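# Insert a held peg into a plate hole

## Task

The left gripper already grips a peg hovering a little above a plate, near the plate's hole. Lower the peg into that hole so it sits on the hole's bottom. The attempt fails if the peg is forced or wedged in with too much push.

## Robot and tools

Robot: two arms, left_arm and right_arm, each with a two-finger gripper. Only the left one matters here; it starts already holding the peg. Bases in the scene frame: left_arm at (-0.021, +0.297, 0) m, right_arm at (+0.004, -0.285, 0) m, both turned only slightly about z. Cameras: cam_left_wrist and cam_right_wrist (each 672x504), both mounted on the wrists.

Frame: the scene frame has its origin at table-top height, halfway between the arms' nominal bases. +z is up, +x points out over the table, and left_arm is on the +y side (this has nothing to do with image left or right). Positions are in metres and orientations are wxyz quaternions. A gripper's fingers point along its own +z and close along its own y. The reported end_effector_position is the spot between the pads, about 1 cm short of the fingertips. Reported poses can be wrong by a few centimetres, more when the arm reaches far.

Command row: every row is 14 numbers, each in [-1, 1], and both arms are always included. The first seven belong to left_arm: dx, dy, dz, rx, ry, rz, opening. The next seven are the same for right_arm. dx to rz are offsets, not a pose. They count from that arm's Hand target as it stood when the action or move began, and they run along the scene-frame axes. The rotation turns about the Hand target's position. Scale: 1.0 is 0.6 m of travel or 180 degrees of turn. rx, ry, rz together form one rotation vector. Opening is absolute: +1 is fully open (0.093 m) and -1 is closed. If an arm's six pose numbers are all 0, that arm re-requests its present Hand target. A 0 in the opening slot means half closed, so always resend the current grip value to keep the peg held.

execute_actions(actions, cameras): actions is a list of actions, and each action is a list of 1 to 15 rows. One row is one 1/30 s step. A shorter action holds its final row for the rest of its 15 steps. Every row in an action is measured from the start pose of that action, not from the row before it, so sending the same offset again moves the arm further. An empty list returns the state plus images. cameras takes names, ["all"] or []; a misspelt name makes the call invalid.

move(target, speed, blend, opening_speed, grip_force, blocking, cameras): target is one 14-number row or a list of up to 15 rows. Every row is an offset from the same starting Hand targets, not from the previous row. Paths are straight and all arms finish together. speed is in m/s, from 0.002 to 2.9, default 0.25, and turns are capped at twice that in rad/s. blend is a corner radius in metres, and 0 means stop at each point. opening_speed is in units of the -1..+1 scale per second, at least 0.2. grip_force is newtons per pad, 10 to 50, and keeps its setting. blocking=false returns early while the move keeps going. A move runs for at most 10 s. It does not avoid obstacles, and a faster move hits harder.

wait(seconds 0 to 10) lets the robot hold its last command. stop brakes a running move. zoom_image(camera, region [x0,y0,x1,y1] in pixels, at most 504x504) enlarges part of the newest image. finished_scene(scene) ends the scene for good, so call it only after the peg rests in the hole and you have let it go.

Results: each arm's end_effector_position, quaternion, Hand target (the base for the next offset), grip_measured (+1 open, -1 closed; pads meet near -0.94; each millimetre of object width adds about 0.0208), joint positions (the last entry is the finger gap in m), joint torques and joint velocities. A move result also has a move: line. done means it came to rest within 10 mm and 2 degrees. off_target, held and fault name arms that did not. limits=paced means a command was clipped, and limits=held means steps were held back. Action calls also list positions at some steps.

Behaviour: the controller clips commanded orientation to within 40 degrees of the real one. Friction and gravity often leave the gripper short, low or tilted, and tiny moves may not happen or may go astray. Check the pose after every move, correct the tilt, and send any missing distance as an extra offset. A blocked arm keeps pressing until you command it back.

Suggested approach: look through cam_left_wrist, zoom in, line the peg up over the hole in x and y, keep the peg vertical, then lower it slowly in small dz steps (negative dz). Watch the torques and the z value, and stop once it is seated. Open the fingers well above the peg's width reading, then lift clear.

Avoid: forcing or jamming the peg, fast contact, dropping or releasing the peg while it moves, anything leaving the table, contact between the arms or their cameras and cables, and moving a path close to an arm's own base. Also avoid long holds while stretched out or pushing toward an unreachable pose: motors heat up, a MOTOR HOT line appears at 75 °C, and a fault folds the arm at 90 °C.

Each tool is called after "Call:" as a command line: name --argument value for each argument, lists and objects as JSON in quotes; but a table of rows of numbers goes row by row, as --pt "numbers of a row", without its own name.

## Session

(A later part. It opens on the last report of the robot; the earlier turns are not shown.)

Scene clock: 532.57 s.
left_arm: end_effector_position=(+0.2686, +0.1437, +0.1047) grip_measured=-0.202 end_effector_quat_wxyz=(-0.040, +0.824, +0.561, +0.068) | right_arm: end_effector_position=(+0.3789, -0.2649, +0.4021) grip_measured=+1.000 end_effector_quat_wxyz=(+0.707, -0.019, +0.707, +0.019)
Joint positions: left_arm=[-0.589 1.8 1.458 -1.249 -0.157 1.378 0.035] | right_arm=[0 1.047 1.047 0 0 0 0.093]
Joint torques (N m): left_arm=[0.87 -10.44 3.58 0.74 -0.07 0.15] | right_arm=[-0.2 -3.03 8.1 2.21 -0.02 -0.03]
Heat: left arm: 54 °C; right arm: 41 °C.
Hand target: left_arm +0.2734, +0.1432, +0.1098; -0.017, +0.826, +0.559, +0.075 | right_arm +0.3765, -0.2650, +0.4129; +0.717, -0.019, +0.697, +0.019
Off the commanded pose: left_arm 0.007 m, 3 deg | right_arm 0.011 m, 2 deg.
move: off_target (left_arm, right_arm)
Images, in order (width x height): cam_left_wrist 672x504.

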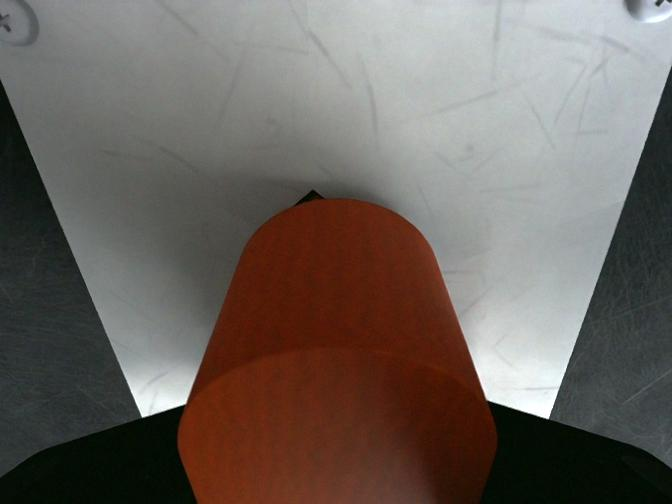

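Call:
move --target '[0.0035,-0.0015,0.003,0,0,0,-0.9413,0,0,0,0,0,0,1]' --speed 0.03 --cameras '["cam_left_wrist"]'

Call:
zoom_image --camera "cam_left_wrist" --region '[285, 170, 365, 230]'

Scene clock: 573.27 s.
left_arm: end_effector_position=(+0.2686, +0.1437, +0.1047) grip_measured=-0.202 end_effector_quat_wxyz=(-0.040, +0.824, +0.561, +0.068) | right_arm: end_effector_position=(+0.3789, -0.2649, +0.4021) grip_measured=+1.000 end_effector_quat_wxyz=(+0.707, -0.019, +0.707, +0.019)
Joint positions: left_arm=[-0.589 1.8 1.458 -1.249 -0.157 1.378 0.035] | right_arm=[0 1.047 1.047 0 0 0 0.093]
Joint torques (N m): left_arm=[1.05 -9.7 4.79 0.63 -0.08 0.16] | right_arm=[-0.18 -3.03 8.12 2.2 -0.01 -0.03]
Heat: left arm: 53 °C; right arm: 41 °C.
Hand target: left_arm +0.2755, +0.1423, +0.1116; -0.017, +0.826, +0.559, +0.075 | right_arm +0.3765, -0.2650, +0.4129; +0.717, -0.019, +0.697, +0.019
Off the commanded pose: left_arm 0.010 m, 3 deg | right_arm 0.011 m, 2 deg.
move: off_target (left_arm, right_arm)
Images, in order (width x height): cam_left_wrist 672x504.

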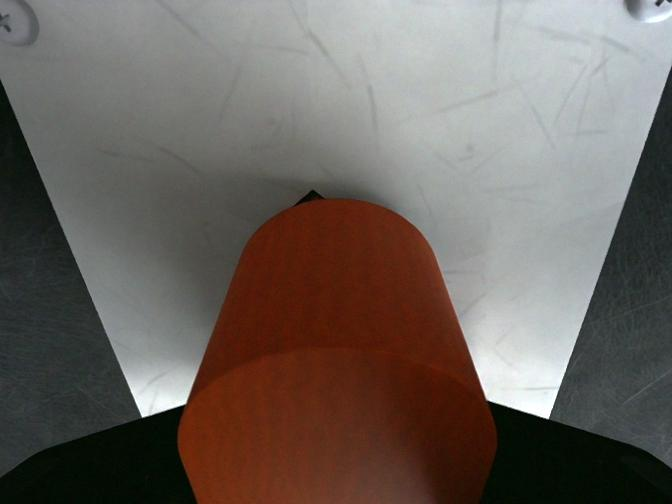

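Scaled by 6.300 from the camera's 672x504 image, which has a finer 960x720 frame.

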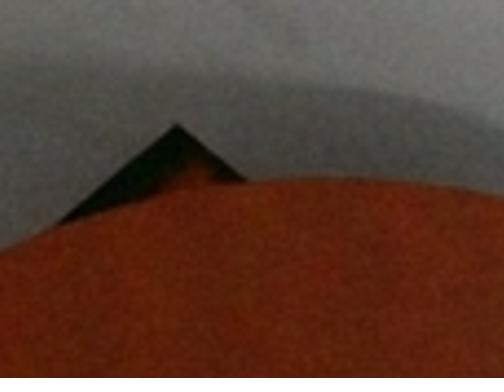

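Call:
move --target '[0.003,-0.0013,0.006,0,0,0,-0.9413,0,0,0,0,0,0,1]' --speed 0.03 --cameras '["cam_left_wrist"]'

Call:
zoom_image --camera "cam_left_wrist" --region '[285, 170, 365, 230]'

Scene clock: 581.33 s.
left_arm: end_effector_position=(+0.2686, +0.1437, +0.1047) grip_measured=-0.202 end_effector_quat_wxyz=(-0.040, +0.824, +0.560, +0.068) | right_arm: end_effector_position=(+0.3789, -0.2649, +0.4021) grip_measured=+1.000 end_effector_quat_wxyz=(+0.707, -0.019, +0.707, +0.019)
Joint positions: left_arm=[-0.589 1.8 1.458 -1.249 -0.157 1.379 0.035] | right_arm=[0 1.047 1.047 0 0 0 0.093]
Joint torques (N m): left_arm=[1.07 -9.26 6.41 0.46 -0.05 0.18] | right_arm=[-0.17 -3.03 8.1 2.21 -0.02 -0.03]
Heat: left arm: 52 °C; right arm: 42 °C.
Hand target: left_arm +0.2773, +0.1415, +0.1152; -0.017, +0.826, +0.559, +0.075 | right_arm +0.3765, -0.2650, +0.4129; +0.717, -0.019, +0.697, +0.019
Off the commanded pose: left_arm 0.014 m, 3 deg | right_arm 0.011 m, 2 deg.
move: off_target (left_arm, right_arm)
Images, in order (width x height): cam_left_wrist 672x504.

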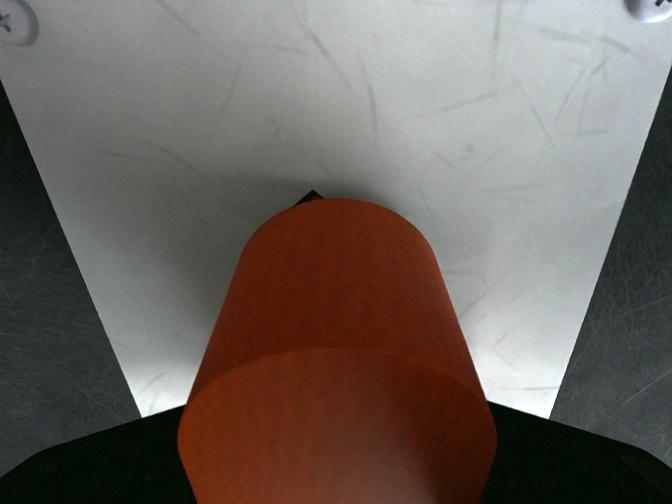

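Scaled by 6.300 from the camera's 672x504 image, which has a finer 960x720 frame.

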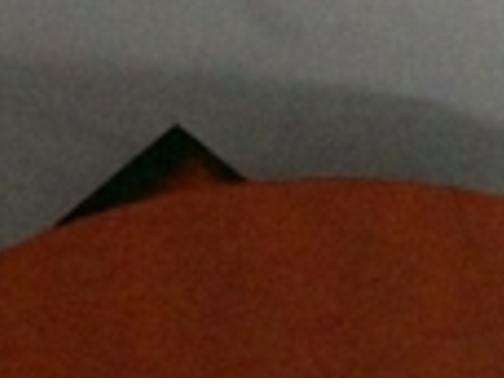

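Call:
move --target '[0.002,-0.0013,0.006,0,0,0,-0.9413,0,0,0,0,0,0,1]' --speed 0.03 --cameras '["cam_left_wrist"]'

Call:
zoom_image --camera "cam_left_wrist" --region '[285, 170, 365, 230]'

Scene clock: 590.63 s.
left_arm: end_effector_position=(+0.2688, +0.1435, +0.1052) grip_measured=-0.202 end_effector_quat_wxyz=(-0.040, +0.824, +0.560, +0.069) | right_arm: end_effector_position=(+0.3789, -0.2649, +0.4021) grip_measured=+1.000 end_effector_quat_wxyz=(+0.707, -0.019, +0.707, +0.019)
Joint positions: left_arm=[-0.589 1.8 1.46 -1.249 -0.157 1.379 0.035] | right_arm=[0 1.047 1.047 0 0 0 0.093]
Joint torques (N m): left_arm=[1.06 -9.01 7.68 0.29 -0.07 0.18] | right_arm=[-0.2 -3.03 8.1 2.21 -0.01 -0.03]
Heat: left arm: 51 °C; right arm: 42 °C.
Hand target: left_arm +0.2784, +0.1408, +0.1188; -0.017, +0.826, +0.559, +0.075 | right_arm +0.3765, -0.2650, +0.4129; +0.717, -0.019, +0.697, +0.019
Off the commanded pose: left_arm 0.017 m, 3 deg | right_arm 0.011 m, 2 deg.
move: off_target (left_arm, right_arm)
Images, in order (width x height): cam_left_wrist 672x504.

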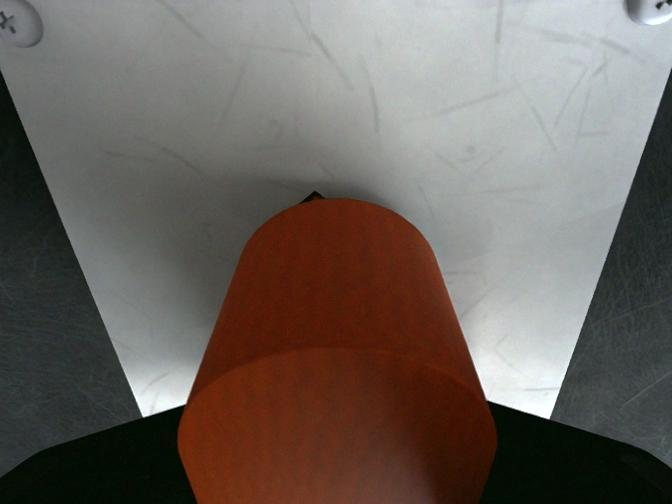

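Scaled by 6.300 from the camera's 672x504 image, which has a finer 960x720 frame.

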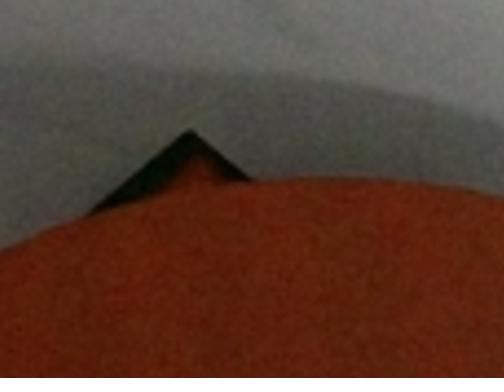

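Call:
move --target '[0.001,-0.0004,-0.0145,0,0,0,-0.9413,0,0,0,0,0,0,1]' --speed 0.03 --cameras '["cam_left_wrist"]'

Call:
zoom_image --camera "cam_left_wrist" --region '[285, 170, 365, 230]'

Scene clock: 598.27 s.
left_arm: end_effector_position=(+0.2692, +0.1433, +0.1052) grip_measured=-0.202 end_effector_quat_wxyz=(-0.039, +0.824, +0.560, +0.069) | right_arm: end_effector_position=(+0.3789, -0.2649, +0.4021) grip_measured=+1.000 end_effector_quat_wxyz=(+0.707, -0.019, +0.707, +0.019)
Joint positions: left_arm=[-0.589 1.8 1.46 -1.248 -0.157 1.379 0.035] | right_arm=[0 1.047 1.047 0 0 0 0.093]
Joint torques (N m): left_arm=[1.16 -8.38 5.65 0.65 -0.06 0.17] | right_arm=[-0.18 -3.04 8.1 2.21 -0.02 -0.03]
Heat: left arm: 51 °C; right arm: 42 °C.
Hand target: left_arm +0.2791, +0.1405, +0.1101; -0.017, +0.826, +0.559, +0.075 | right_arm +0.3765, -0.2650, +0.4129; +0.717, -0.019, +0.697, +0.019
Off the commanded pose: left_arm 0.011 m, 3 deg | right_arm 0.011 m, 2 deg.
move: off_target (left_arm, right_arm)
Images, in order (width x height): cam_left_wrist 672x504.

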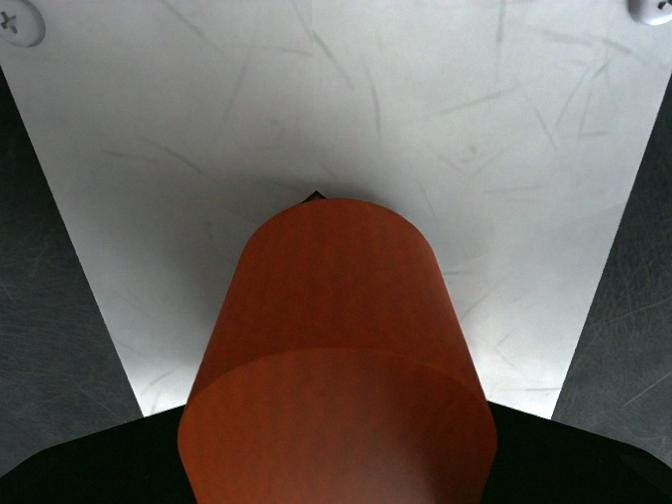

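Scaled by 6.300 from the camera's 672x504 image, which has a finer 960x720 frame.

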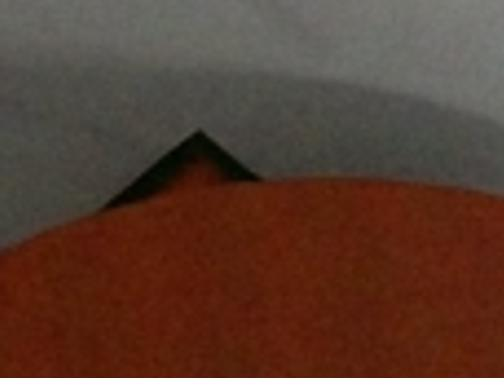

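Now centred. Lower further gently.

Call:
move --target '[0,0,-0.007,0,0,0,-0.9413,0,0,0,0,0,0,1]' --speed 0.03

Call:
move --target '[0,0,-0.004,0,0,0,-0.9413,0,0,0,0,0,0,1]' --speed 0.03 --cameras '["cam_left_wrist"]'

Call:
zoom_image --camera "cam_left_wrist" --region '[285, 170, 365, 230]'

Scene clock: 617.73 s.
left_arm: end_effector_position=(+0.2695, +0.1431, +0.1052) grip_measured=-0.202 end_effector_quat_wxyz=(-0.038, +0.824, +0.561, +0.069) | right_arm: end_effector_position=(+0.3789, -0.2649, +0.4021) grip_measured=+1.000 end_effector_quat_wxyz=(+0.707, -0.019, +0.707, +0.019)
Joint positions: left_arm=[-0.589 1.8 1.46 -1.246 -0.157 1.379 0.035] | right_arm=[0 1.047 1.047 0 0 0 0.093]
Joint torques (N m): left_arm=[1.16 -8.2 4.49 0.83 -0.08 0.18] | right_arm=[-0.18 -3.03 8.12 2.21 -0.01 -0.03]
Heat: left arm: 49 °C; right arm: 42 °C.
Hand target: left_arm +0.2791, +0.1405, +0.1059; -0.017, +0.826, +0.559, +0.075 | right_arm +0.3765, -0.2650, +0.4129; +0.717, -0.019, +0.697, +0.019
Off the commanded pose: left_arm 0.010 m, 3 deg | right_arm 0.011 m, 2 deg.
move: off_target (left_arm, right_arm)

Scene clock: 618.43 s.
left_arm: end_effector_position=(+0.2695, +0.1431, +0.1051) grip_measured=-0.202 end_effector_quat_wxyz=(-0.038, +0.824, +0.561, +0.069) | right_arm: end_effector_position=(+0.3789, -0.2649, +0.4021) grip_measured=+1.000 end_effector_quat_wxyz=(+0.707, -0.019, +0.707, +0.019)
Joint positions: left_arm=[-0.589 1.8 1.46 -1.246 -0.157 1.379 0.035] | right_arm=[0 1.047 1.047 0 0 0 0.093]
Joint torques (N m): left_arm=[1.11 -8.14 4 0.95 -0.08 0.16] | right_arm=[-0.2 -3.04 8.12 2.2 -0.01 -0.03]
Heat: left arm: 49 °C; right arm: 42 °C.
Hand target: left_arm +0.2791, +0.1405, +0.1035; -0.017, +0.826, +0.559, +0.075 | right_arm +0.3765, -0.2650, +0.4129; +0.717, -0.019, +0.697, +0.019
Off the commanded pose: left_arm 0.010 m, 3 deg | right_arm 0.011 m, 2 deg.
move: off_target (left_arm, right_arm)
Images, in order (width x height): cam_left_wrist 672x504.

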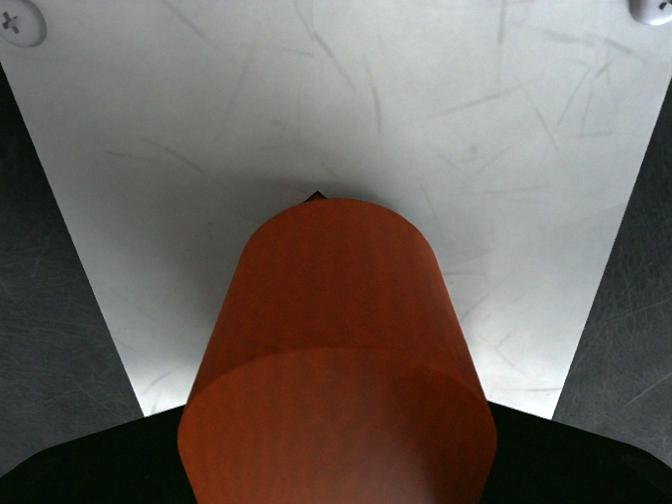

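Scaled by 6.300 from the camera's 672x504 image, which has a finer 960x720 frame.

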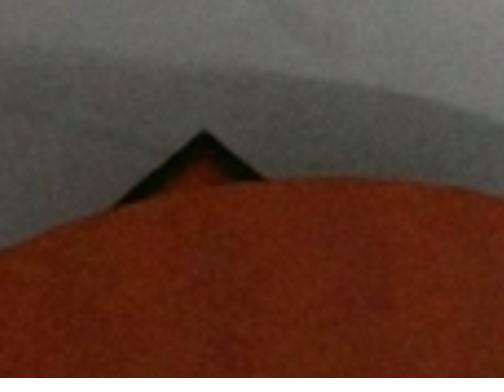

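Call:
move --target '[0,0,0.009,0,0,0,-0.9413,0,0,0,0,0,0,1]' --speed 0.03

Call:
move --target '[0,0,0,0,0,0,1,0,0,0,0,0,0,1]' --opening_speed 1.0 --cameras '["cam_left_wrist"]'

Scene clock: 630.80 s.
left_arm: end_effector_position=(+0.2695, +0.1431, +0.1051) grip_measured=-0.202 end_effector_quat_wxyz=(-0.038, +0.824, +0.561, +0.069) | right_arm: end_effector_position=(+0.3789, -0.2649, +0.4021) grip_measured=+1.000 end_effector_quat_wxyz=(+0.707, -0.019, +0.707, +0.019)
Joint positions: left_arm=[-0.589 1.8 1.46 -1.246 -0.157 1.379 0.035] | right_arm=[0 1.047 1.047 0 0 0 0.093]
Joint torques (N m): left_arm=[1.14 -8.42 5.35 0.68 -0.08 0.16] | right_arm=[-0.2 -3.04 8.1 2.21 -0.01 -0.03]
Heat: left arm: 48 °C; right arm: 42 °C.
Hand target: left_arm +0.2791, +0.1405, +0.1089; -0.017, +0.826, +0.559, +0.075 | right_arm +0.3765, -0.2650, +0.4129; +0.717, -0.019, +0.697, +0.019
Off the commanded pose: left_arm 0.011 m, 2 deg | right_arm 0.011 m, 2 deg.
move: off_target (left_arm, right_arm)

Scene clock: 632.97 s.
left_arm: end_effector_position=(+0.2716, +0.1417, +0.1051) grip_measured=+0.999 end_effector_quat_wxyz=(-0.033, +0.824, +0.560, +0.071) | right_arm: end_effector_position=(+0.3789, -0.2649, +0.4021) grip_measured=+1.000 end_effector_quat_wxyz=(+0.707, -0.019, +0.707, +0.019)
Joint positions: left_arm=[-0.589 1.8 1.46 -1.236 -0.157 1.38 0.093] | right_arm=[0 1.047 1.047 0 0 0 0.093]
Joint torques (N m): left_arm=[1.11 -8.31 5.34 0.61 -0.07 0.16] | right_arm=[-0.2 -3.03 8.1 2.21 -0.01 -0.03]
Heat: left arm: 48 °C; right arm: 42 °C.
Hand target: left_arm +0.2790, +0.1405, +0.1089; -0.017, +0.826, +0.559, +0.075 | right_arm +0.3765, -0.2650, +0.4129; +0.717, -0.019, +0.697, +0.019
Off the commanded pose: left_arm 0.008 m, 2 deg | right_arm 0.011 m, 2 deg.
move: off_target (right_arm)
Images, in order (width x height): cam_left_wrist 672x504.

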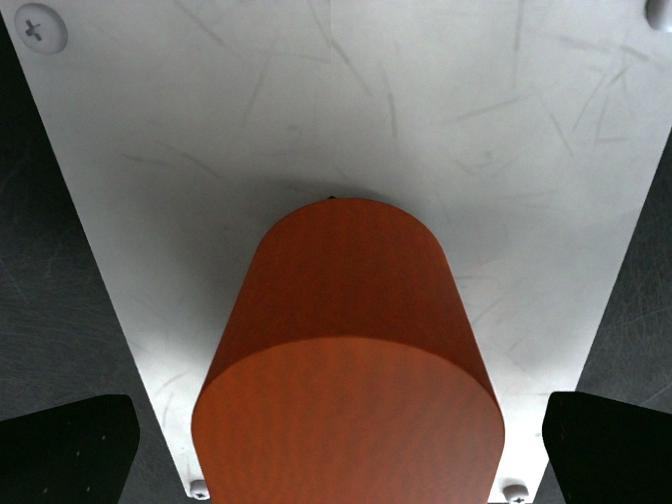

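Call:
move --target '[0,0,0.15,0,0,0,1,0,0,0,0,0,0,1]' --speed 0.1 --cameras '["cam_left_wrist"]'

Scene clock: 639.07 s.
left_arm: end_effector_position=(+0.2763, +0.1387, +0.1927) grip_measured=+0.999 end_effector_quat_wxyz=(-0.018, +0.824, +0.561, +0.077) | right_arm: end_effector_position=(+0.3789, -0.2649, +0.4021) grip_measured=+1.000 end_effector_quat_wxyz=(+0.707, -0.019, +0.707, +0.019)
Joint positions: left_arm=[-0.589 1.817 1.831 -1.557 -0.157 1.38 0.093] | right_arm=[0 1.047 1.047 0 0 0 0.093]
Joint torques (N m): left_arm=[1.17 -7.43 6.89 0.24 -0.08 0.17] | right_arm=[-0.2 -3.03 8.1 2.21 -0.01 -0.03]
Heat: left arm: 48 °C; right arm: 42 °C.
Hand target: left_arm +0.2791, +0.1405, +0.1989; -0.017, +0.826, +0.559, +0.075 | right_arm +0.3765, -0.2650, +0.4129; +0.717, -0.019, +0.697, +0.019
Off the commanded pose: left_arm 0.007 m, 1 deg | right_arm 0.011 m, 2 deg.
joint sent to its limit (left arm) — joint 4 (wrist pitch), lower limit. The joint targets still meet the commanded pose.
move: off_target (right_arm)
Images, in order (width x height): cam_left_wrist 672x504.

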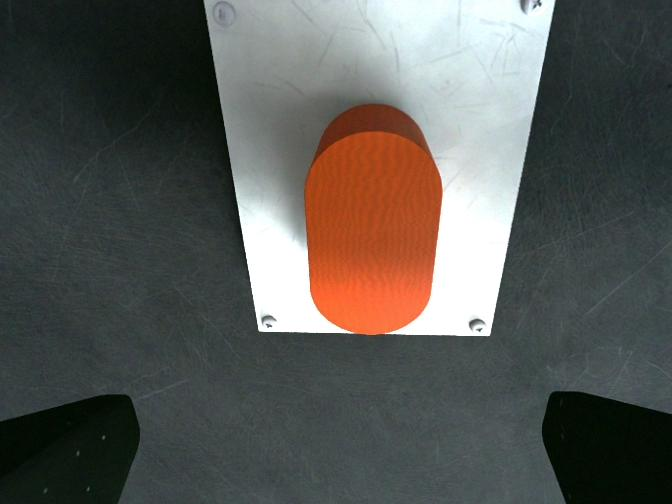

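Call:
finished_scene --scene 1

The scene is finished: the task was done.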